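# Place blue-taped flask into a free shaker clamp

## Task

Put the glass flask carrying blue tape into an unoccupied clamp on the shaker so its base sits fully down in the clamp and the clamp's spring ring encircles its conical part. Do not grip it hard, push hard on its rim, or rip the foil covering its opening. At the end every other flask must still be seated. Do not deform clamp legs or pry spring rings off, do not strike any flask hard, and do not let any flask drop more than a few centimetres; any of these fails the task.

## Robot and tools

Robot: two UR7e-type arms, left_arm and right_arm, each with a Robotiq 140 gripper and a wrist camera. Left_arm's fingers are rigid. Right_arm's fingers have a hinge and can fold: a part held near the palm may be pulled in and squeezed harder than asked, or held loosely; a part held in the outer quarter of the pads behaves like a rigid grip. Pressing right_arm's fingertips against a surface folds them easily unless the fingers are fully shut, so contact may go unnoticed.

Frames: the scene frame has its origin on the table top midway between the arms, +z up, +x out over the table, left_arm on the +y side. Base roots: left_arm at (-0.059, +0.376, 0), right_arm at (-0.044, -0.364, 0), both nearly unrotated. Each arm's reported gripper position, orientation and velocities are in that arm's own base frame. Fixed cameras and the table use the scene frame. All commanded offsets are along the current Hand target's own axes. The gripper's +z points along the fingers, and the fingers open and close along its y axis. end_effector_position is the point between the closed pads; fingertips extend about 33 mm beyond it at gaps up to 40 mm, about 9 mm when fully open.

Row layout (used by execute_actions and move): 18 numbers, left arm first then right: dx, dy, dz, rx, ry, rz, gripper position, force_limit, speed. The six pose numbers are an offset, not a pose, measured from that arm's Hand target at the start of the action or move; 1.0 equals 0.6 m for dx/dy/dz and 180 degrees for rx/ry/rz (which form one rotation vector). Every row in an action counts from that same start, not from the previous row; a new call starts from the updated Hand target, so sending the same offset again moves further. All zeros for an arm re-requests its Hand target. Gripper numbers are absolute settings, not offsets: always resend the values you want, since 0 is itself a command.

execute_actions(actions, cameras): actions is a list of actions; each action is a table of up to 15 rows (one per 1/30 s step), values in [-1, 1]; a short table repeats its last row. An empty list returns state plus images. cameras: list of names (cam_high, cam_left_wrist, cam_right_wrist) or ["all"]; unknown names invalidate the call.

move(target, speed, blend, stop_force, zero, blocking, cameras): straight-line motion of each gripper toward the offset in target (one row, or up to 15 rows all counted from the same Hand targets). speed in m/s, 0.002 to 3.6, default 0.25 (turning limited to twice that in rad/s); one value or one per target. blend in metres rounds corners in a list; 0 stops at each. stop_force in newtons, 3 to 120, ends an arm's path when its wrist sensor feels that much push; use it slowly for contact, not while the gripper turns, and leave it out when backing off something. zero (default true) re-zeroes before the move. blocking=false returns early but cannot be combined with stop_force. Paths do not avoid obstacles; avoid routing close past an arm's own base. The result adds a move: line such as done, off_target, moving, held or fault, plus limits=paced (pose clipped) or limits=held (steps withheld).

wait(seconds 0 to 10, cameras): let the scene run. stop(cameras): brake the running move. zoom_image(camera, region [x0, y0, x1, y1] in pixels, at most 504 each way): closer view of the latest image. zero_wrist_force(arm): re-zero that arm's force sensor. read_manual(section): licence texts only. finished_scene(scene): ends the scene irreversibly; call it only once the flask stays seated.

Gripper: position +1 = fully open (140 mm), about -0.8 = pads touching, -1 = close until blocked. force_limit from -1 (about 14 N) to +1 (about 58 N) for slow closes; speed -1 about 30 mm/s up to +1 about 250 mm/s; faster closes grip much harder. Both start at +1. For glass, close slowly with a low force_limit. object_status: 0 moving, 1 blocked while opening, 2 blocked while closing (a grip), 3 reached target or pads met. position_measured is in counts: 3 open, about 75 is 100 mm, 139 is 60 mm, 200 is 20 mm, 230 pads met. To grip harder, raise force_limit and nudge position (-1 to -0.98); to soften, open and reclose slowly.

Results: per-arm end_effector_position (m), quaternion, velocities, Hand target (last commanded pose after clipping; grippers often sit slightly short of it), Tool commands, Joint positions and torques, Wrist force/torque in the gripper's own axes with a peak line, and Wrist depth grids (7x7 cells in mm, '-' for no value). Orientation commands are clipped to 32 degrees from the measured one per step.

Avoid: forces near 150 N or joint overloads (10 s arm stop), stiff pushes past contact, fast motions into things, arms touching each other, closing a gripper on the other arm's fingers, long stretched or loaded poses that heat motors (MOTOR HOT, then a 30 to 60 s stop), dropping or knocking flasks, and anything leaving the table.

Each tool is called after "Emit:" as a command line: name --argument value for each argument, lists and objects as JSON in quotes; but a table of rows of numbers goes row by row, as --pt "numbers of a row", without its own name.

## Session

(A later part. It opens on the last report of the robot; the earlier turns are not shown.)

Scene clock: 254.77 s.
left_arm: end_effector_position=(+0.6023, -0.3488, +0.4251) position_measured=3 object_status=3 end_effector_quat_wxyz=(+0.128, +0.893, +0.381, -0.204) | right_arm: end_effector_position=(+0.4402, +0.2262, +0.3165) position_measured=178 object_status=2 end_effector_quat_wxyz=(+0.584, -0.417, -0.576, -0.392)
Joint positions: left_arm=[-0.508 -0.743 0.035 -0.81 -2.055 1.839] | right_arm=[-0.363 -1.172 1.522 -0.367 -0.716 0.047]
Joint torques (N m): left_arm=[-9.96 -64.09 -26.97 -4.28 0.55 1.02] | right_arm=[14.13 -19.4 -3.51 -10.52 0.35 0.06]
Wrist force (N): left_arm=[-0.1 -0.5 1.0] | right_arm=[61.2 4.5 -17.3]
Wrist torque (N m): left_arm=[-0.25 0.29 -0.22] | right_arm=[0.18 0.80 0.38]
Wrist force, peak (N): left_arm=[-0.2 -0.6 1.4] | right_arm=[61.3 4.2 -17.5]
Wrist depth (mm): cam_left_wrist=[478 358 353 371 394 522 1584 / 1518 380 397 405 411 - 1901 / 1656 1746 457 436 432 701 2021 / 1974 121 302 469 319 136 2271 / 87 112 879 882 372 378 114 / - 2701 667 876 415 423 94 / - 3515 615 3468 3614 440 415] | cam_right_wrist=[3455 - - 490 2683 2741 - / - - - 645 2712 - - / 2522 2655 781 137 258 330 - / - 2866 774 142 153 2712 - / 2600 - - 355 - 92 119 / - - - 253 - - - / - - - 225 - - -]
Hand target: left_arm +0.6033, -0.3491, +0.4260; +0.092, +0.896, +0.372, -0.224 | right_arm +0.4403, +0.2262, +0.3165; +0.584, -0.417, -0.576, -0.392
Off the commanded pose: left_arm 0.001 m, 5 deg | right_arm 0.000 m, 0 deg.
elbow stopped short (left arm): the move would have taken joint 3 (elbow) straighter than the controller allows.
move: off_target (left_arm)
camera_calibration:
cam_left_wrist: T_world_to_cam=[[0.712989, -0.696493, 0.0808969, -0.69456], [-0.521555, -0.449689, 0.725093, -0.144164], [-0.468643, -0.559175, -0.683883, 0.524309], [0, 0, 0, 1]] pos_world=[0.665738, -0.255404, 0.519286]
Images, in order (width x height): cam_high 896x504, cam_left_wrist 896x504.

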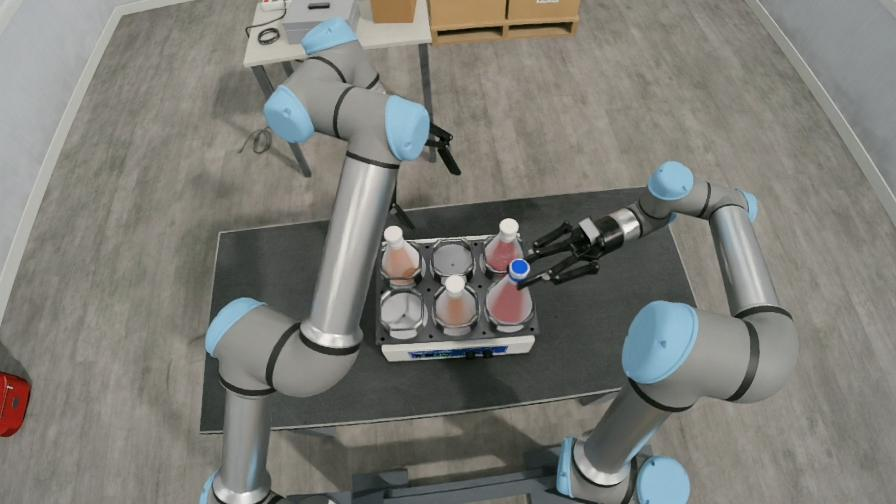

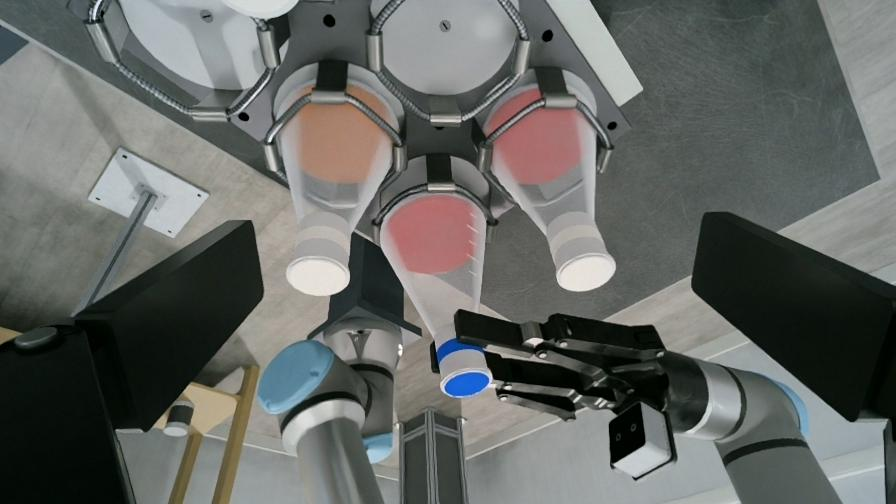

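Emit:
move --target '[0,0,0,0,0,0,1,1,1,0.002,-0.002,-0.006,0,0,0,-1,-0.4,-1]' --speed 0.02

Emit:
move --target '[0,0,0,0,0,0,1,1,1,-0.033,0.0015,0,0,0,0,-1,-0.4,-1]' --cameras '["cam_left_wrist","cam_high"]' --speed 0.012 --stop_force 50 --zero false

Emit:
zoom_image --camera "cam_left_wrist" --region '[350, 140, 530, 320]'

Emit:
zoom_image --camera "cam_high" --region '[465, 230, 565, 340]'

Scene clock: 259.93 s.
left_arm: end_effector_position=(+0.6023, -0.3488, +0.4251) position_measured=3 object_status=3 end_effector_quat_wxyz=(+0.128, +0.893, +0.381, -0.204) | right_arm: end_effector_position=(+0.4404, +0.2224, +0.3177) position_measured=178 object_status=2 end_effector_quat_wxyz=(+0.584, -0.417, -0.576, -0.392)
Joint positions: left_arm=[-0.508 -0.743 0.035 -0.81 -2.055 1.839] | right_arm=[-0.37 -1.171 1.517 -0.363 -0.723 0.047]
Joint torques (N m): left_arm=[-10.69 -64.78 -27.56 -4.3 0.72 0.94] | right_arm=[-0.12 -23.37 -20.08 0.49 -3.22 -1.81]
Wrist force (N): left_arm=[0.0 -0.8 1.1] | right_arm=[13.6 3.5 2.4]
Wrist torque (N m): left_arm=[-0.30 0.27 -0.22] | right_arm=[-0.04 0.25 -0.18]
Wrist force, peak (N): left_arm=[0.1 -0.7 1.4] | right_arm=[63.0 4.5 -17.7]
Wrist depth (mm): cam_left_wrist=[477 356 358 370 395 527 1492 / 1527 413 395 401 415 612 642 / 1758 1833 463 443 435 707 729 / 2005 120 300 - 320 136 794 / 87 111 897 873 374 380 114 / - 2673 663 861 413 422 94 / - 2673 602 3377 - 444 417] | cam_right_wrist=[- - - 501 - - 1970 / - - - 653 - - 2102 / 2522 2497 798 136 267 335 2050 / - 2834 776 144 141 - - / 2802 - - 366 - 86 120 / - - - 310 - - - / - - - 219 - - -]
Hand target: left_arm +0.6033, -0.3491, +0.4260; +0.092, +0.896, +0.372, -0.224 | right_arm +0.4404, +0.2224, +0.3177; +0.584, -0.417, -0.576, -0.392
Off the commanded pose: left_arm 0.001 m, 5 deg | right_arm 0.000 m, 0 deg.
elbow stopped short (left arm): the move would have taken joint 3 (elbow) straighter than the controller allows.
move: off_target (left_arm)

Scene clock: 261.07 s.
left_arm: end_effector_position=(+0.6023, -0.3488, +0.4251) position_measured=3 object_status=3 end_effector_quat_wxyz=(+0.128, +0.893, +0.381, -0.204) | right_arm: end_effector_position=(+0.4404, +0.2224, +0.3167) position_measured=178 object_status=2 end_effector_quat_wxyz=(+0.584, -0.417, -0.576, -0.392)
Joint positions: left_arm=[-0.508 -0.743 0.035 -0.81 -2.055 1.839] | right_arm=[-0.37 -1.17 1.519 -0.365 -0.723 0.047]
Joint torques (N m): left_arm=[-9.7 -64.45 -26.8 -4.19 0.57 1.07] | right_arm=[1.66 -37.25 -17.32 -4.67 -1.19 -1.55]
Wrist force (N): left_arm=[-0.1 -0.6 1.1] | right_arm=[49.1 5.8 -0.3]
Wrist torque (N m): left_arm=[-0.28 0.28 -0.23] | right_arm=[-0.11 0.84 -0.26]
Wrist force, peak (N): left_arm=[0.0 -0.7 1.3] | right_arm=[65.2 7.9 -6.2]
Wrist depth (mm): cam_left_wrist=[473 356 354 370 394 530 572 / 1555 387 389 402 405 607 621 / 1770 1782 430 436 443 697 735 / 1959 121 298 817 324 137 2231 / 87 111 882 870 377 377 114 / - 2592 663 897 418 421 94 / - 1929 604 3092 5032 444 419] | cam_right_wrist=[- - - 500 2573 2402 - / 3002 3880 - 655 2600 2497 - / 2771 2834 803 138 267 343 - / - 2771 776 139 154 931 - / 2771 - - 361 - 86 120 / - - - 294 - - - / - - - - - - -]
Hand target: left_arm +0.6033, -0.3491, +0.4260; +0.092, +0.896, +0.372, -0.224 | right_arm +0.4404, +0.2224, +0.3167; +0.584, -0.417, -0.576, -0.392 (not the last commanded pose)
Off the commanded pose: left_arm 0.001 m, 5 deg | right_arm 0.019 m, 0 deg.
elbow stopped short (left arm): the move would have taken joint 3 (elbow) straighter than the controller allows.
move: contact (right_arm), off_target (left_arm)
camera_calibration:
cam_left_wrist: T_world_to_cam=[[0.712989, -0.696493, 0.0808969, -0.69456], [-0.521555, -0.449689, 0.725093, -0.144164], [-0.468643, -0.559175, -0.683883, 0.524309], [0, 0, 0, 1]] pos_world=[0.665738, -0.255404, 0.519286]
Images, in order (width x height): cam_high 896x504, cam_left_wrist 896x504.

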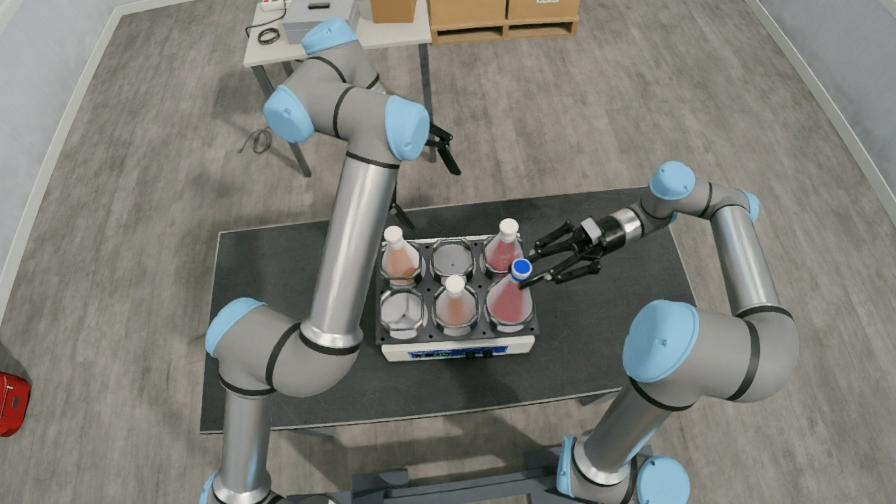

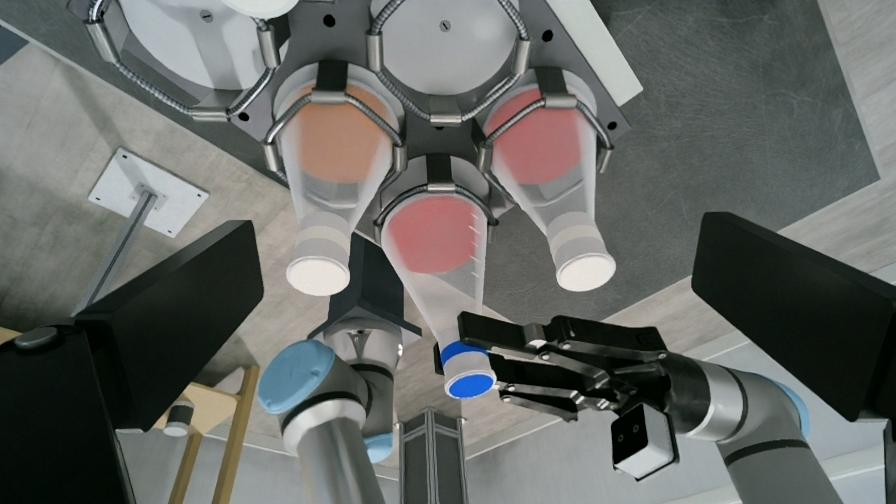

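Scaled by 2.800 from the camera's 896x504 image, which has a finer 1280x720 frame.

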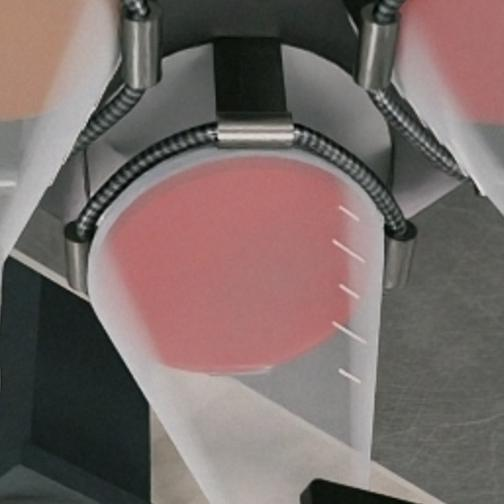

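Scaled by 4.582 from the camera's 896x504 image, which has a finer 1280x720 frame.

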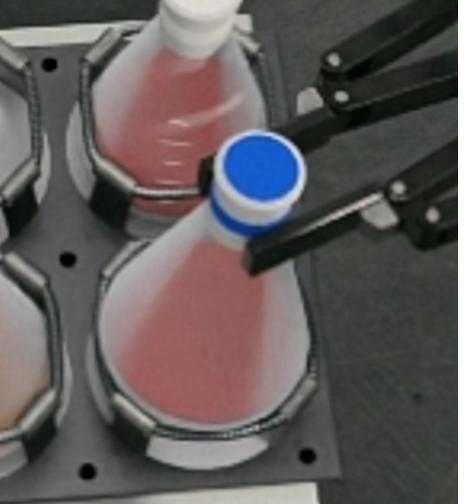

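Emit:
move --target '[0,0,0,0,0,0,1,1,1,0.001,-0.0185,0,0,0,-0.02,-1,-0.4,-1]' --cameras '["cam_left_wrist","cam_high"]' --speed 0.015

Emit:
zoom_image --camera "cam_left_wrist" --region '[350, 140, 530, 320]'

Emit:
zoom_image --camera "cam_high" --region '[465, 230, 565, 340]'

Scene clock: 267.87 s.
left_arm: end_effector_position=(+0.6023, -0.3488, +0.4251) position_measured=3 object_status=3 end_effector_quat_wxyz=(+0.128, +0.893, +0.381, -0.204) | right_arm: end_effector_position=(+0.4297, +0.2187, +0.3183) position_measured=178 object_status=2 end_effector_quat_wxyz=(+0.572, -0.399, -0.588, -0.410)
Joint positions: left_arm=[-0.508 -0.743 0.035 -0.81 -2.055 1.839] | right_arm=[-0.384 -1.193 1.55 -0.37 -0.737 -0.017]
Joint torques (N m): left_arm=[-10.22 -63.96 -27.1 -4.22 0.49 0.81] | right_arm=[-1.88 -23.44 -5.2 -13.45 -14.66 2.15]
Wrist force (N): left_arm=[-0.3 -0.7 1.0] | right_arm=[68.8 29.1 4.4]
Wrist torque (N m): left_arm=[-0.28 0.32 -0.23] | right_arm=[-1.00 1.13 -0.57]
Wrist force, peak (N): left_arm=[0.0 -0.7 1.4] | right_arm=[69.1 28.6 4.5]
Wrist depth (mm): cam_left_wrist=[458 352 356 366 389 - 1510 / 1555 380 388 400 406 - 608 / 1734 1807 467 441 446 - 1959 / 1959 120 304 - 318 136 2212 / 87 111 920 897 372 389 114 / - 2730 655 836 414 432 94 / - 3468 600 3248 - 452 430] | cam_right_wrist=[- - 3076 496 541 2335 2002 / - - - 635 2425 - - / 2137 2497 793 136 2712 341 - / 2834 2655 774 146 145 - - / 2573 - - 368 - 86 125 / - - - 341 - - - / - - - - - - -]
Hand target: left_arm +0.6033, -0.3491, +0.4260; +0.092, +0.896, +0.372, -0.224 | right_arm +0.4300, +0.2186, +0.3177; +0.571, -0.398, -0.589, -0.410
Off the commanded pose: left_arm 0.001 m, 5 deg | right_arm 0.001 m, 0 deg.
elbow stopped short (left arm): the move would have taken joint 3 (elbow) straighter than the controller allows.
move: off_target (left_arm)
camera_calibration:
cam_left_wrist: T_world_to_cam=[[0.712989, -0.696493, 0.0808969, -0.69456], [-0.521555, -0.449689, 0.725093, -0.144164], [-0.468643, -0.559175, -0.683883, 0.524309], [0, 0, 0, 1]] pos_world=[0.665738, -0.255404, 0.519286]
Images, in order (width x height): cam_high 896x504, cam_left_wrist 896x504.

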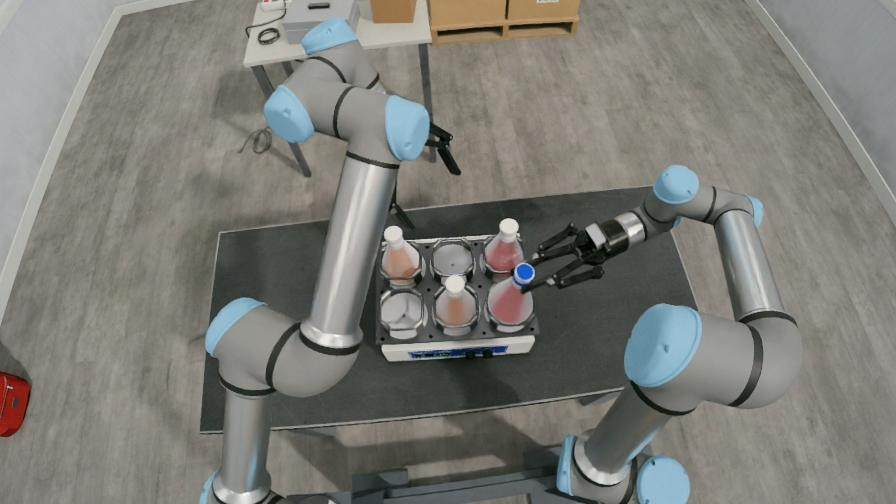

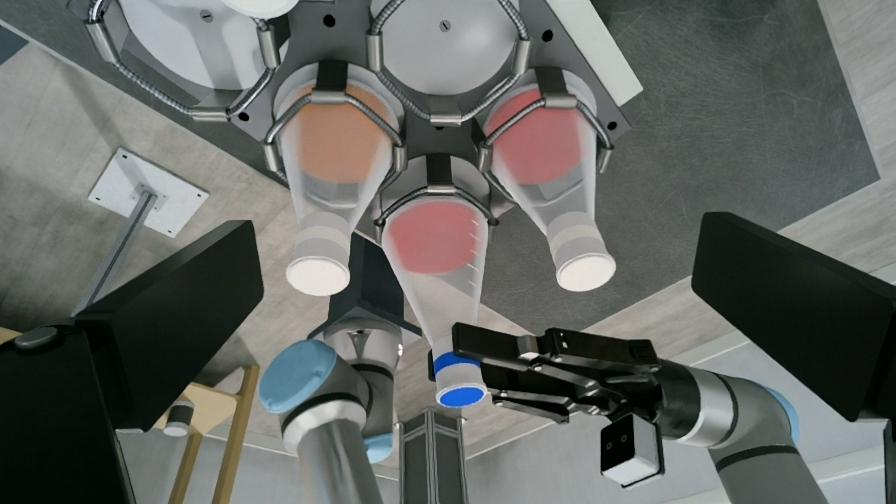

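Scaled by 2.800 from the camera's 896x504 image, which has a finer 1280x720 frame.

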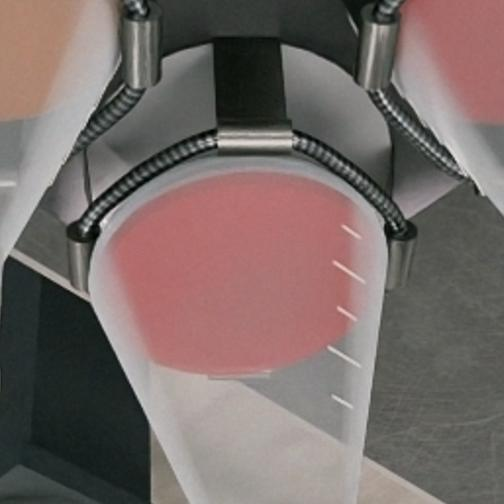

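Scaled by 4.582 from the camera's 896x504 image, which has a finer 1280x720 frame.

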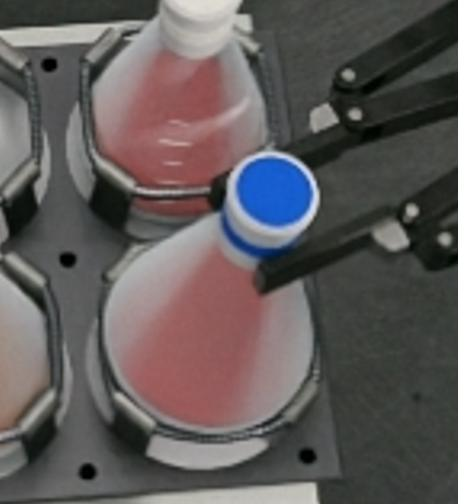

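Emit:
move --target '[0,0,0,0,0,0,1,1,1,0.002,0.008,-0.002,0,0,0,-1,-0.4,-1]' --speed 0.02

Emit:
move --target '[0,0,0,0,0,0,1,1,1,-0.033,0,0,0,0,0,-1,-0.4,-1]' --cameras '["cam_left_wrist","cam_high"]' --speed 0.012 --stop_force 50 --zero false

Emit:
zoom_image --camera "cam_left_wrist" --region '[350, 140, 530, 320]'

Emit:
zoom_image --camera "cam_high" --region '[465, 230, 565, 340]'

Scene clock: 275.00 s.
left_arm: end_effector_position=(+0.6023, -0.3488, +0.4251) position_measured=3 object_status=3 end_effector_quat_wxyz=(+0.128, +0.893, +0.381, -0.204) | right_arm: end_effector_position=(+0.4349, +0.2191, +0.3190) position_measured=178 object_status=2 end_effector_quat_wxyz=(+0.571, -0.398, -0.589, -0.410)
Joint positions: left_arm=[-0.508 -0.743 0.035 -0.81 -2.055 1.839] | right_arm=[-0.379 -1.183 1.532 -0.365 -0.732 -0.016]
Joint torques (N m): left_arm=[-8.13 -64.89 -27.01 -4.01 0.49 0.65] | right_arm=[1.18 -38.54 -10.41 -1.23 1.78 1.35]
Wrist force (N): left_arm=[-0.2 -0.7 1.1] | right_arm=[18.2 1.5 1.3]
Wrist torque (N m): left_arm=[-0.29 0.30 -0.23] | right_arm=[-0.09 0.45 0.27]
Wrist force, peak (N): left_arm=[-0.1 -0.9 1.3] | right_arm=[69.6 29.6 4.2]
Wrist depth (mm): cam_left_wrist=[334 355 358 372 391 500 1656 / 1527 378 382 401 400 - 1722 / 1782 1758 460 441 436 - 2354 / 1974 121 296 - 321 136 2251 / 87 111 888 891 384 384 114 / - 2592 668 841 417 428 94 / - 2950 601 3377 3614 445 421] | cam_right_wrist=[- - - 489 2522 2425 - / - 4275 3603 635 - - - / - 2741 798 136 2899 340 2402 / - 2771 781 145 144 2627 - / 2522 - - 364 - 86 126 / - - - 340 - - - / - - - - - - -]
Hand target: left_arm +0.6033, -0.3491, +0.4260; +0.092, +0.896, +0.372, -0.224 | right_arm +0.4349, +0.2191, +0.3191; +0.571, -0.398, -0.589, -0.410
Off the commanded pose: left_arm 0.001 m, 5 deg | right_arm 0.000 m, 0 deg.
elbow stopped short (left arm): the move would have taken joint 3 (elbow) straighter than the controller allows.
move: off_target (left_arm)

Scene clock: 276.13 s.
left_arm: end_effector_position=(+0.6023, -0.3488, +0.4251) position_measured=3 object_status=3 end_effector_quat_wxyz=(+0.128, +0.893, +0.381, -0.204) | right_arm: end_effector_position=(+0.4349, +0.2192, +0.3180) position_measured=178 object_status=2 end_effector_quat_wxyz=(+0.571, -0.398, -0.589, -0.410)
Joint positions: left_arm=[-0.508 -0.743 0.035 -0.81 -2.055 1.839] | right_arm=[-0.379 -1.182 1.534 -0.367 -0.732 -0.016]
Joint torques (N m): left_arm=[-8.49 -63.22 -26.55 -4.22 0.65 0.71] | right_arm=[1.85 -38.22 -17.44 -4.93 -6.52 1.18]
Wrist force (N): left_arm=[-0.2 -0.7 0.9] | right_arm=[49.1 12.1 0.5]
Wrist torque (N m): left_arm=[-0.29 0.31 -0.23] | right_arm=[-0.27 0.83 0.37]
Wrist force, peak (N): left_arm=[-0.4 -0.8 1.3] | right_arm=[64.7 15.0 -4.0]
Wrist depth (mm): cam_left_wrist=[339 357 354 371 394 - 1518 / 1574 378 388 403 408 - 1688 / 1758 1974 427 431 439 - 729 / 1989 121 306 - 314 137 2231 / 87 112 885 907 381 395 114 / - 2759 661 861 415 431 94 / - 4139 615 3614 - 437 -] | cam_right_wrist=[- - - 496 608 2425 - / - - - 617 - - - / 2771 2683 778 134 267 359 2497 / 2655 2655 781 146 150 2193 2834 / 2627 - - 417 - 86 128 / - - - 310 - - - / - - - 218 - - -]
Hand target: left_arm +0.6033, -0.3491, +0.4260; +0.092, +0.896, +0.372, -0.224 | right_arm +0.4349, +0.2192, +0.3180; +0.571, -0.398, -0.589, -0.410 (not the last commanded pose)
Off the commanded pose: left_arm 0.001 m, 5 deg | right_arm 0.019 m, 0 deg.
elbow stopped short (left arm): the move would have taken joint 3 (elbow) straighter than the controller allows.
move: contact (right_arm), off_target (left_arm)
camera_calibration:
cam_left_wrist: T_world_to_cam=[[0.712989, -0.696493, 0.0808969, -0.69456], [-0.521555, -0.449689, 0.725093, -0.144164], [-0.468643, -0.559175, -0.683883, 0.524309], [0, 0, 0, 1]] pos_world=[0.665738, -0.255404, 0.519286]
Images, in order (width x height): cam_high 896x504, cam_left_wrist 896x504.

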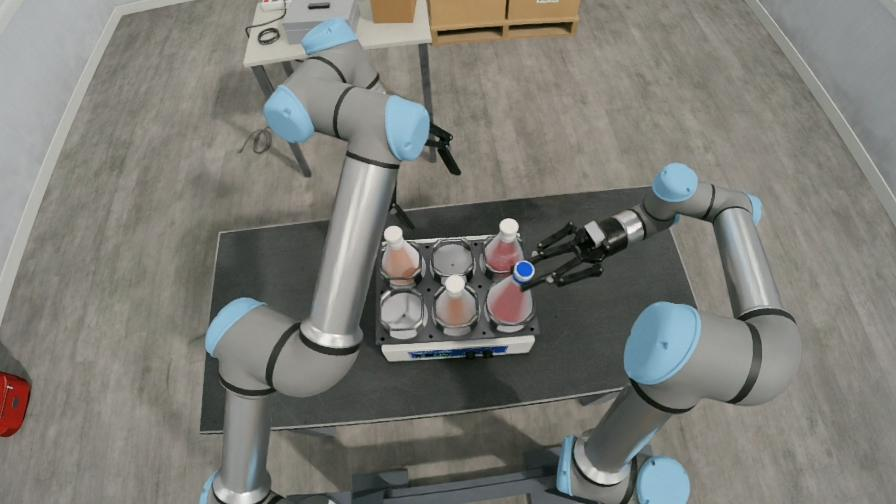

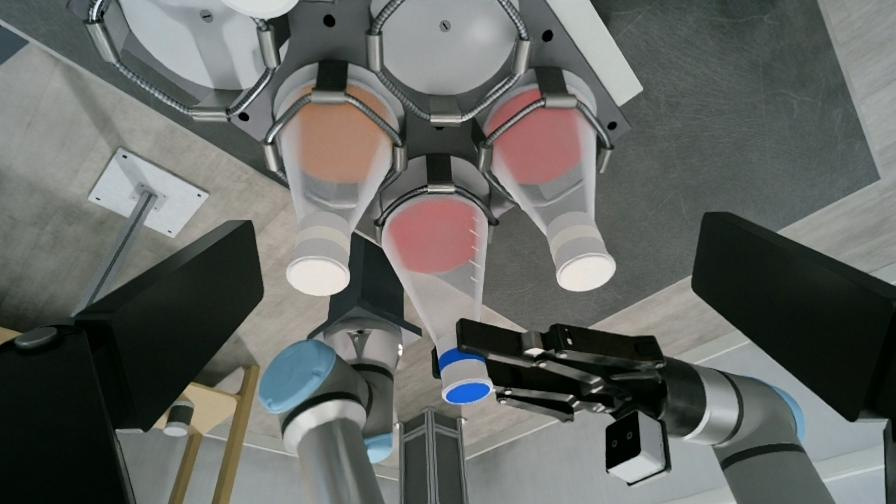

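Scaled by 2.800 from the camera's 896x504 image, which has a finer 1280x720 frame.

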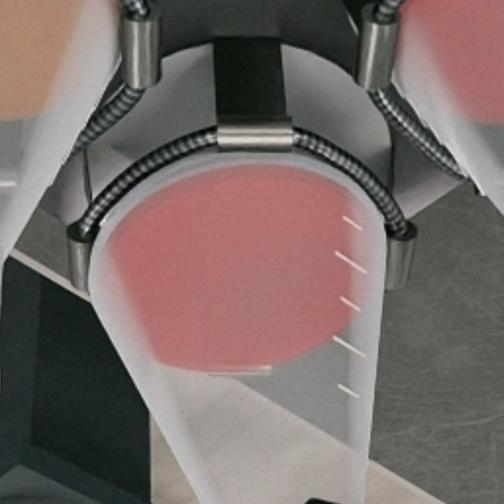

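Scaled by 4.582 from the camera's 896x504 image, which has a finer 1280x720 frame.

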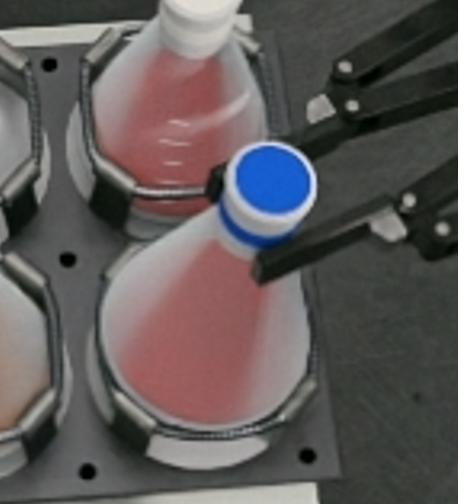

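Emit:
move --target '[0,0,0,0,0,0,1,1,1,0.002,0,0.015,0,0,0,-1,-0.4,-1]' --speed 0.02

Emit:
move --target '[0,0,0,0,0,0,1,1,1,-0.033,0,0,0,0,0,-1,-0.4,-1]' --cameras '["cam_left_wrist","cam_high","cam_right_wrist"]' --speed 0.012 --stop_force 52 --zero false

Emit:
zoom_image --camera "cam_left_wrist" --region '[350, 140, 530, 320]'

Emit:
zoom_image --camera "cam_high" --region '[465, 230, 565, 340]'

Scene clock: 284.90 s.
left_arm: end_effector_position=(+0.6023, -0.3488, +0.4251) position_measured=3 object_status=3 end_effector_quat_wxyz=(+0.128, +0.893, +0.381, -0.204) | right_arm: end_effector_position=(+0.4317, +0.2278, +0.3191) position_measured=178 object_status=2 end_effector_quat_wxyz=(+0.571, -0.398, -0.589, -0.410)
Joint positions: left_arm=[-0.508 -0.743 0.035 -0.81 -2.055 1.839] | right_arm=[-0.367 -1.193 1.546 -0.369 -0.719 -0.016]
Joint torques (N m): left_arm=[-8.12 -63.46 -27.2 -4.12 0.63 0.58] | right_arm=[0.45 -27.6 -13.1 -5.14 -0.4 1.69]
Wrist force (N): left_arm=[0.0 -0.6 0.9] | right_arm=[32.6 3.0 -11.1]
Wrist torque (N m): left_arm=[-0.27 0.25 -0.23] | right_arm=[0.21 0.29 -0.28]
Wrist force, peak (N): left_arm=[-0.1 -0.9 1.3] | right_arm=[49.5 12.4 0.5]
Wrist depth (mm): cam_left_wrist=[335 355 354 363 386 507 1510 / 1555 413 384 402 415 608 635 / 1746 1758 465 434 455 665 733 / 1944 127 300 - 328 136 2231 / 87 104 873 900 374 381 114 / - 2566 660 414 413 426 94 / - 2851 610 3468 3248 441 422] | cam_right_wrist=[- 2834 - 474 573 2683 2212 / 2212 3192 - 693 3002 - - / 2741 2683 796 143 251 2655 2379 / - 2967 771 148 147 - - / 2522 - - 358 - 86 123 / - - - - - - - / - - - 212 - - -]
Hand target: left_arm +0.6033, -0.3491, +0.4260; +0.092, +0.896, +0.372, -0.224 | right_arm +0.4318, +0.2276, +0.3191; +0.571, -0.398, -0.589, -0.410
Off the commanded pose: left_arm 0.001 m, 5 deg | right_arm 0.000 m, 0 deg.
elbow stopped short (left arm): the move would have taken joint 3 (elbow) straighter than the controller allows.
move: off_target (left_arm)

Scene clock: 286.03 s.
left_arm: end_effector_position=(+0.6023, -0.3488, +0.4251) position_measured=3 object_status=3 end_effector_quat_wxyz=(+0.128, +0.893, +0.381, -0.204) | right_arm: end_effector_position=(+0.4318, +0.2277, +0.3177) position_measured=178 object_status=2 end_effector_quat_wxyz=(+0.571, -0.398, -0.589, -0.410)
Joint positions: left_arm=[-0.508 -0.743 0.035 -0.81 -2.055 1.839] | right_arm=[-0.367 -1.192 1.548 -0.372 -0.719 -0.016]
Joint torques (N m): left_arm=[-8.88 -62.55 -27.47 -4.02 0.57 0.44] | right_arm=[4.79 -37.88 -16.52 -4.07 -4.01 1.48]
Wrist force (N): left_arm=[0.0 -0.6 1.0] | right_arm=[43.7 7.7 -3.0]
Wrist torque (N m): left_arm=[-0.26 0.28 -0.23] | right_arm=[-0.05 0.63 -0.11]
Wrist force, peak (N): left_arm=[-0.1 -0.6 1.3] | right_arm=[63.4 8.9 -8.6]
Wrist depth (mm): cam_left_wrist=[465 354 354 368 391 525 1518 / 1546 379 394 399 407 - 1537 / 1734 1722 457 433 433 - 2421 / 1944 128 297 467 315 137 2271 / 87 112 920 864 377 137 114 / - 2730 672 812 415 423 94 / - 3248 607 3248 412 442 419] | cam_right_wrist=[- - - 493 2547 2497 - / - - - 655 2834 - - / 2600 2712 774 148 2771 340 - / - 3503 778 148 155 2866 - / 2655 - - 767 - 86 124 / - - - 351 - - - / - - - 212 - - -]
Hand target: left_arm +0.6033, -0.3491, +0.4260; +0.092, +0.896, +0.372, -0.224 | right_arm +0.4318, +0.2277, +0.3177; +0.571, -0.398, -0.589, -0.410 (not the last commanded pose)
Off the commanded pose: left_arm 0.001 m, 5 deg | right_arm 0.018 m, 0 deg.
elbow stopped short (left arm): the move would have taken joint 3 (elbow) straighter than the controller allows.
move: contact (right_arm), off_target (left_arm)
camera_calibration:
cam_left_wrist: T_world_to_cam=[[0.712989, -0.696493, 0.0808969, -0.69456], [-0.521555, -0.449689, 0.725093, -0.144164], [-0.468643, -0.559175, -0.683883, 0.524309], [0, 0, 0, 1]] pos_world=[0.665738, -0.255404, 0.519286]
cam_right_wrist: T_world_to_cam=[[0.930765, 0.364927, 0.022463, -0.477366], [0.14146, -0.302786, -0.942502, 0.310759], [-0.337143, 0.880425, -0.333446, 0.193671], [0, 0, 0, 1]] pos_world=[0.46565, 0.0977848, 0.368193]

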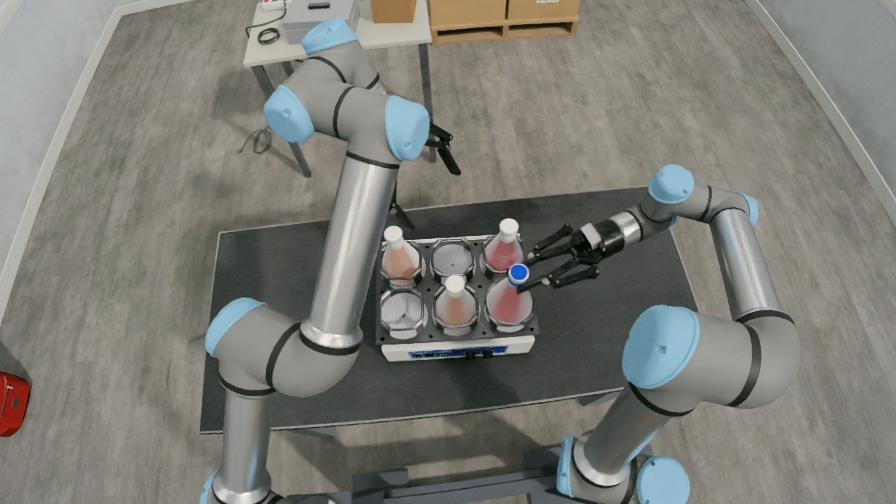

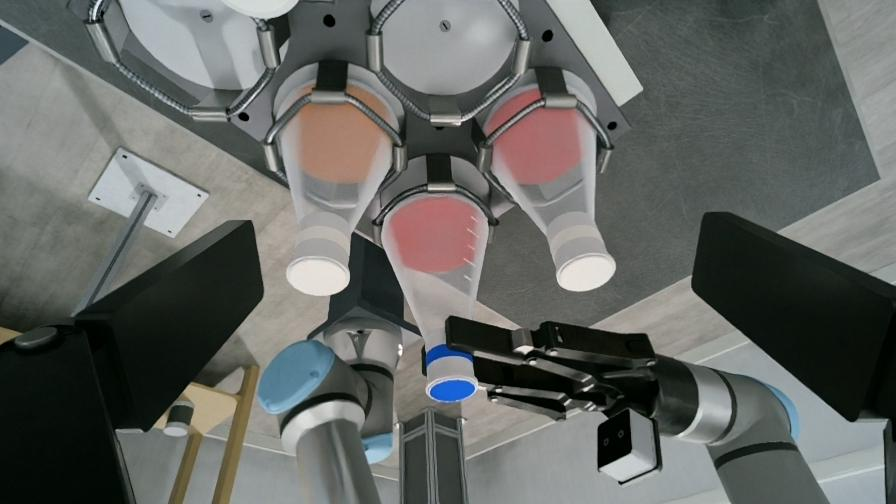

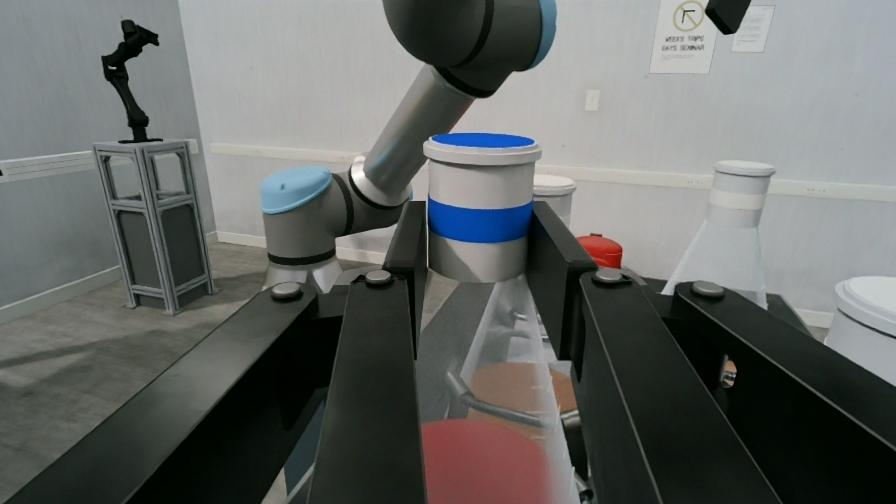

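Scaled by 2.800 from the camera's 896x504 image, which has a finer 1280x720 frame.

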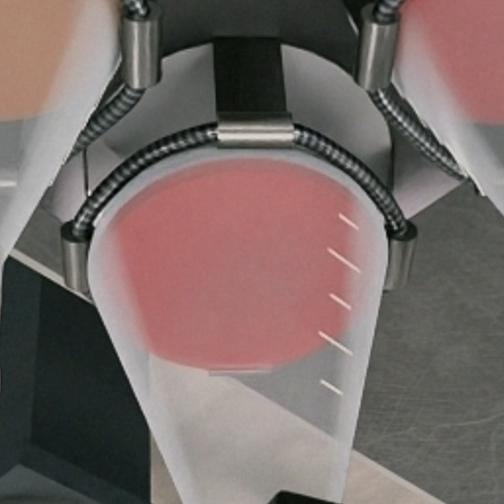

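Scaled by 4.582 from the camera's 896x504 image, which has a finer 1280x720 frame.

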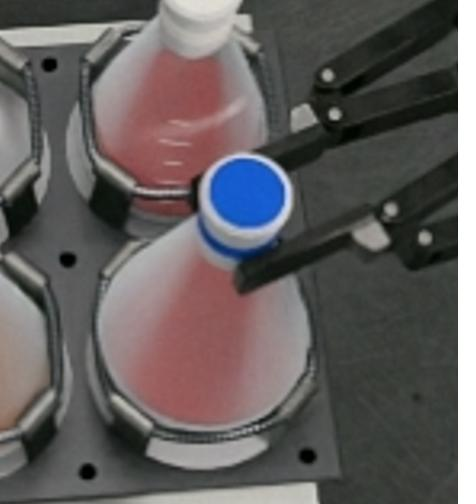

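Emit:
move --target '[0,0,0,0,0,0,1,1,1,-0.001,0.0092,0.002,0,0,0.0111,-1,-0.4,-1]' --speed 0.015

Emit:
move --target '[0,0,0,0,0,0,1,1,1,-0.001,-0.0171,0,0,0,-0.0222,-1,-0.4,-1]' --cameras '["cam_left_wrist","cam_high"]' --speed 0.015

Emit:
zoom_image --camera "cam_left_wrist" --region '[350, 140, 530, 320]'

Emit:
zoom_image --camera "cam_high" --region '[465, 230, 565, 340]'

Scene clock: 292.77 s.
left_arm: end_effector_position=(+0.6023, -0.3488, +0.4251) position_measured=3 object_status=3 end_effector_quat_wxyz=(+0.128, +0.893, +0.381, -0.204) | right_arm: end_effector_position=(+0.4366, +0.2308, +0.3172) position_measured=178 object_status=2 end_effector_quat_wxyz=(+0.578, -0.409, -0.582, -0.400)
Joint positions: left_arm=[-0.508 -0.743 0.035 -0.81 -2.055 1.839] | right_arm=[-0.358 -1.181 1.534 -0.369 -0.711 0.019]
Joint torques (N m): left_arm=[-8.04 -61.41 -27.43 -4.12 0.42 0.38] | right_arm=[9.94 -13.77 -7.69 -6.13 1.18 -0.99]
Wrist force (N): left_arm=[0.0 -0.5 1.0] | right_arm=[59.2 -0.7 -15.9]
Wrist torque (N m): left_arm=[-0.24 0.27 -0.22] | right_arm=[0.09 0.74 -0.52]
Wrist force, peak (N): left_arm=[0.1 -0.5 1.5] | right_arm=[60.1 -1.7 -15.8]
Wrist depth (mm): cam_left_wrist=[341 357 353 372 395 534 1537 / 1527 382 383 402 405 617 640 / 1711 1860 464 448 648 655 703 / 2005 120 305 815 316 136 2212 / - 104 923 885 369 894 - / - 2646 667 861 414 427 94 / - 3168 604 3019 3168 446 410] | cam_right_wrist=[- - - 482 - 2449 2272 / - - - 637 - - 2402 / 2522 2379 769 139 2834 339 - / - 2712 771 144 150 - - / 2600 - - 348 - 86 117 / - - - 341 - - - / - - - - - - -]
Hand target: left_arm +0.6033, -0.3491, +0.4260; +0.092, +0.896, +0.372, -0.224 | right_arm +0.4366, +0.2307, +0.3172; +0.578, -0.409, -0.582, -0.400
Off the commanded pose: left_arm 0.001 m, 5 deg | right_arm 0.000 m, 0 deg.
elbow stopped short (left arm): the move would have taken joint 3 (elbow) straighter than the controller allows.
move: off_target (left_arm)

Scene clock: 295.33 s.
left_arm: end_effector_position=(+0.6023, -0.3488, +0.4251) position_measured=3 object_status=3 end_effector_quat_wxyz=(+0.128, +0.893, +0.381, -0.204) | right_arm: end_effector_position=(+0.4267, +0.2273, +0.3171) position_measured=178 object_status=2 end_effector_quat_wxyz=(+0.565, -0.388, -0.595, -0.420)
Joint positions: left_arm=[-0.508 -0.743 0.035 -0.81 -2.055 1.839] | right_arm=[-0.371 -1.202 1.565 -0.377 -0.724 -0.051]
Joint torques (N m): left_arm=[-7.95 -62.27 -26.8 -3.9 0.49 0.36] | right_arm=[-1.74 -22.69 -5.05 -13.48 -11.59 1.66]
Wrist force (N): left_arm=[-0.2 -0.8 0.6] | right_arm=[70.1 23.2 0.1]
Wrist torque (N m): left_arm=[-0.30 0.31 -0.22] | right_arm=[-0.69 1.08 -0.08]
Wrist force, peak (N): left_arm=[-0.2 -0.6 1.4] | right_arm=[70.2 23.1 0.1]
Wrist depth (mm): cam_left_wrist=[481 354 354 375 396 521 1475 / 1510 390 392 401 419 604 1656 / 1734 1711 456 444 432 - 2312 / 1688 120 442 - 318 136 2193 / 87 111 873 885 376 2673 114 / - 2592 665 855 417 435 94 / - 2789 605 3333 423 443 418] | cam_right_wrist=[- 3455 2335 484 534 2425 - / - - - 638 2967 - - / 2600 2802 778 139 253 - 2335 / - 2834 764 147 150 - - / - - - 723 - 92 - / - - - 303 - - - / - - - 219 - - -]
Hand target: left_arm +0.6033, -0.3491, +0.4260; +0.092, +0.896, +0.372, -0.224 | right_arm +0.4269, +0.2272, +0.3167; +0.564, -0.388, -0.596, -0.420
Off the commanded pose: left_arm 0.001 m, 5 deg | right_arm 0.000 m, 0 deg.
elbow stopped short (left arm): the move would have taken joint 3 (elbow) straighter than the controller allows.
move: off_target (left_arm)
camera_calibration:
cam_left_wrist: T_world_to_cam=[[0.712989, -0.696493, 0.0808969, -0.69456], [-0.521555, -0.449689, 0.725093, -0.144164], [-0.468643, -0.559175, -0.683883, 0.524309], [0, 0, 0, 1]] pos_world=[0.665738, -0.255404, 0.519286]
Images, in order (width x height): cam_high 896x504, cam_left_wrist 896x504.

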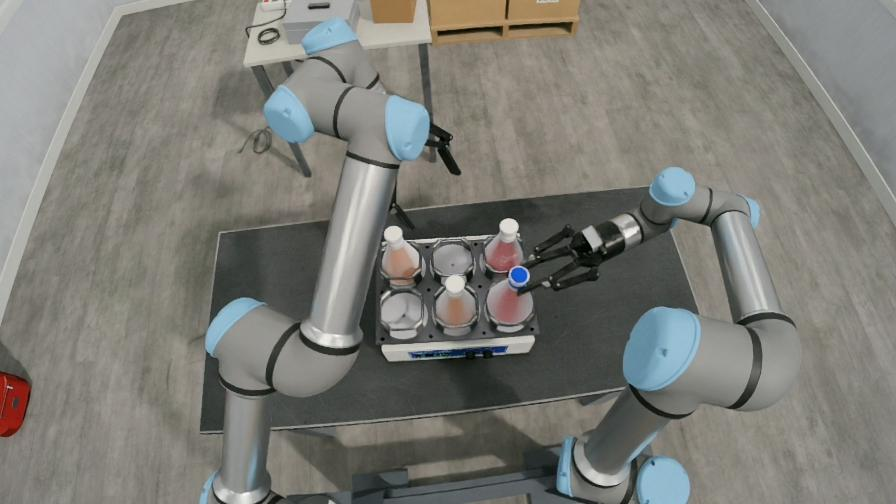

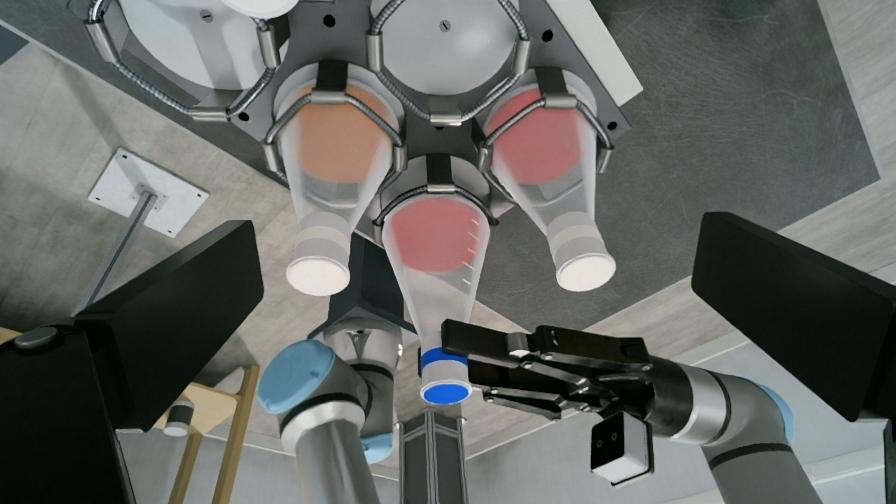

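Scaled by 2.800 from the camera's 896x504 image, which has a finer 1280x720 frame.

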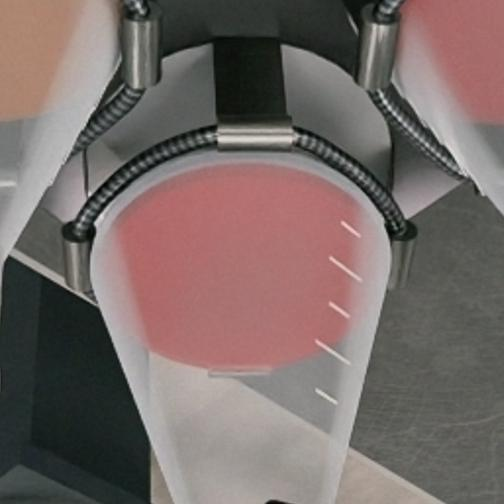

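Scaled by 4.582 from the camera's 896x504 image, which has a finer 1280x720 frame.

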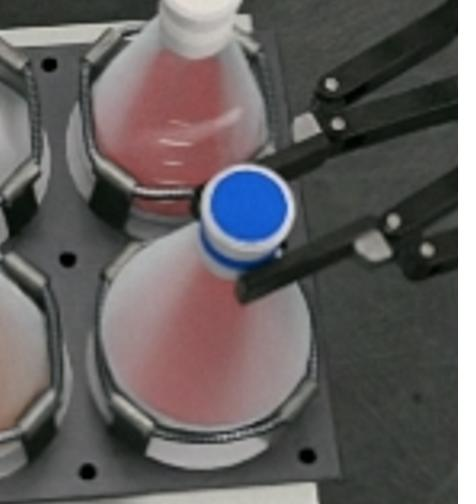

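Emit:
move --pt "0 0 0 0 0 0 1 1 1 0.004 0.005 0 0 0 0 -1 -0.4 -1" --pt "0 0 0 0 0 0 1 1 1 0.003 0.0415 0 0 0 0.048 -1 -0.4 -1" --cameras '["cam_left_wrist","cam_high"]' --speed 0.025

Emit:
zoom_image --camera "cam_left_wrist" --region '[350, 140, 530, 320]'

Emit:
zoom_image --camera "cam_high" --region '[465, 230, 565, 340]'

Scene clock: 308.40 s.
left_arm: end_effector_position=(+0.6023, -0.3488, +0.4251) position_measured=3 object_status=3 end_effector_quat_wxyz=(+0.128, +0.893, +0.381, -0.204) | right_arm: end_effector_position=(+0.4502, +0.2358, +0.3201) position_measured=178 object_status=2 end_effector_quat_wxyz=(+0.594, -0.432, -0.564, -0.377) end_effector_velocity=(+0.000, +0.000, +0.000) end_effector_angular_velocity=(+0.002, -0.004, +0.000)
Joint positions: left_arm=[-0.508 -0.743 0.035 -0.81 -2.055 1.839] | right_arm=[-0.341 -1.154 1.487 -0.349 -0.693 0.101]
Joint velocities: left_arm=[within noise] | right_arm=[0 0 0.001 0 0.001 -0.005]
Joint torques (N m): left_arm=[-6.26 -61.83 -27.37 -3.95 0.35 0.07] | right_arm=[0.08 -32.55 -13.8 -1.3 3.73 -1.75]
Wrist force (N): left_arm=[0.0 -0.5 1.0] | right_arm=[17.1 -6.2 1.2]
Wrist torque (N m): left_arm=[-0.25 0.27 -0.22] | right_arm=[0.58 0.25 0.18]
Wrist force, peak (N): left_arm=[-0.3 -0.6 1.5] | right_arm=[70.7 23.4 0.1]
Wrist depth (mm): cam_left_wrist=[482 356 353 369 396 536 566 / 1483 378 387 405 411 608 2005 / 1770 1699 490 439 432 - 2312 / 2037 121 312 792 316 136 2291 / 87 111 947 367 363 371 114 / - 2673 670 897 406 407 94 / - 3468 600 3290 3290 419 406] | cam_right_wrist=[- - 3275 497 - 2252 2067 / 2741 - 3455 - - 2771 1955 / - 2741 796 140 2683 320 2425 / - 2771 767 150 2357 - 119 / - - - 360 - 86 - / - - - 303 - - - / - - - - - - -]
Hand target: left_arm +0.6033, -0.3491, +0.4260; +0.092, +0.896, +0.372, -0.224 | right_arm +0.4501, +0.2358, +0.3201; +0.594, -0.432, -0.565, -0.377
Off the commanded pose: left_arm 0.001 m, 5 deg | right_arm 0.000 m, 0 deg.
elbow stopped short (left arm): the move would have taken joint 3 (elbow) straighter than the controller allows.
move: off_target (left_arm)
camera_calibration:
cam_left_wrist: T_world_to_cam=[[0.712989, -0.696493, 0.0808969, -0.69456], [-0.521555, -0.449689, 0.725093, -0.144164], [-0.468643, -0.559175, -0.683883, 0.524309], [0, 0, 0, 1]] pos_world=[0.665738, -0.255404, 0.519286]
Images, in order (width x height): cam_high 896x504, cam_left_wrist 896x504.

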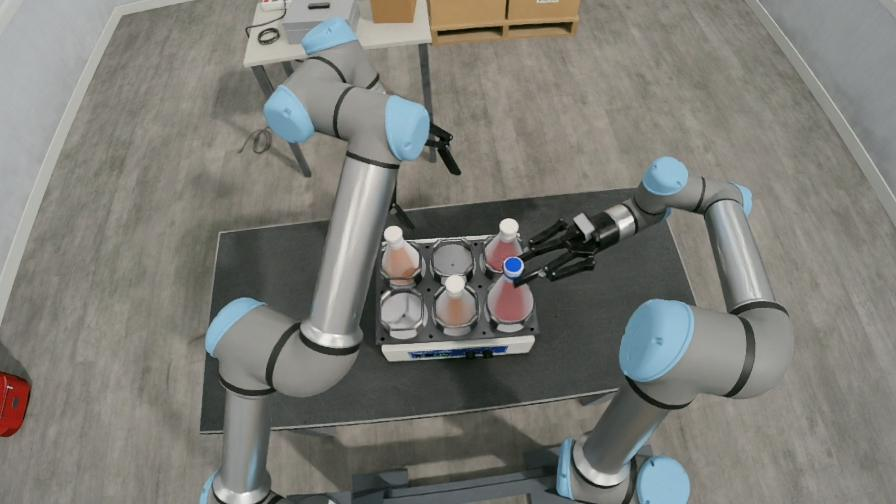

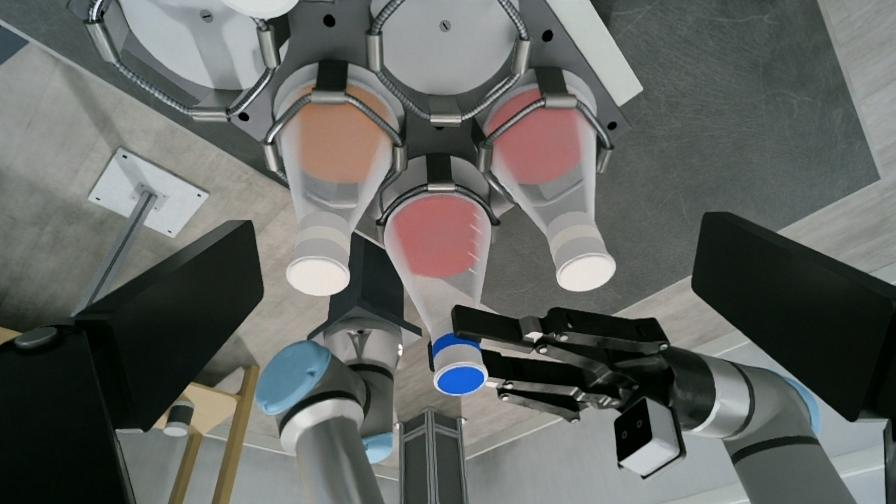

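Scaled by 2.800 from the camera's 896x504 image, which has a finer 1280x720 frame.

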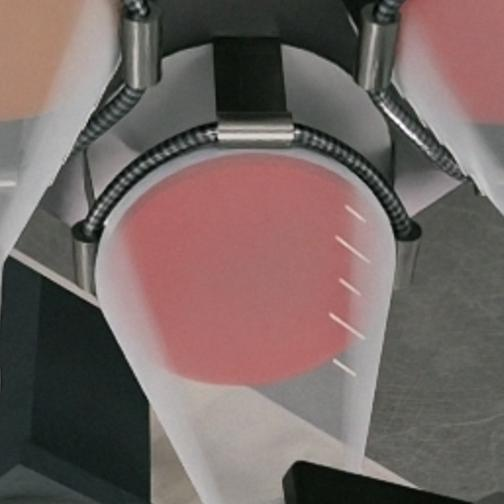

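Scaled by 4.582 from the camera's 896x504 image, which has a finer 1280x720 frame.

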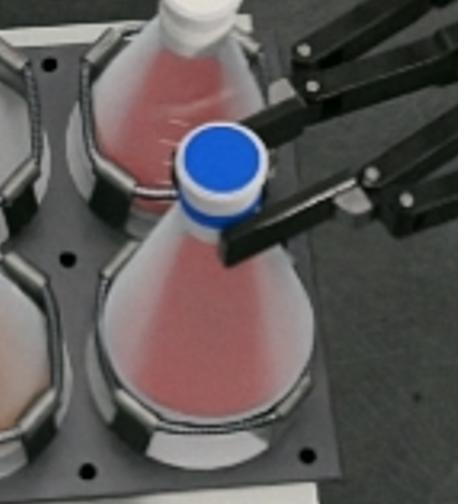

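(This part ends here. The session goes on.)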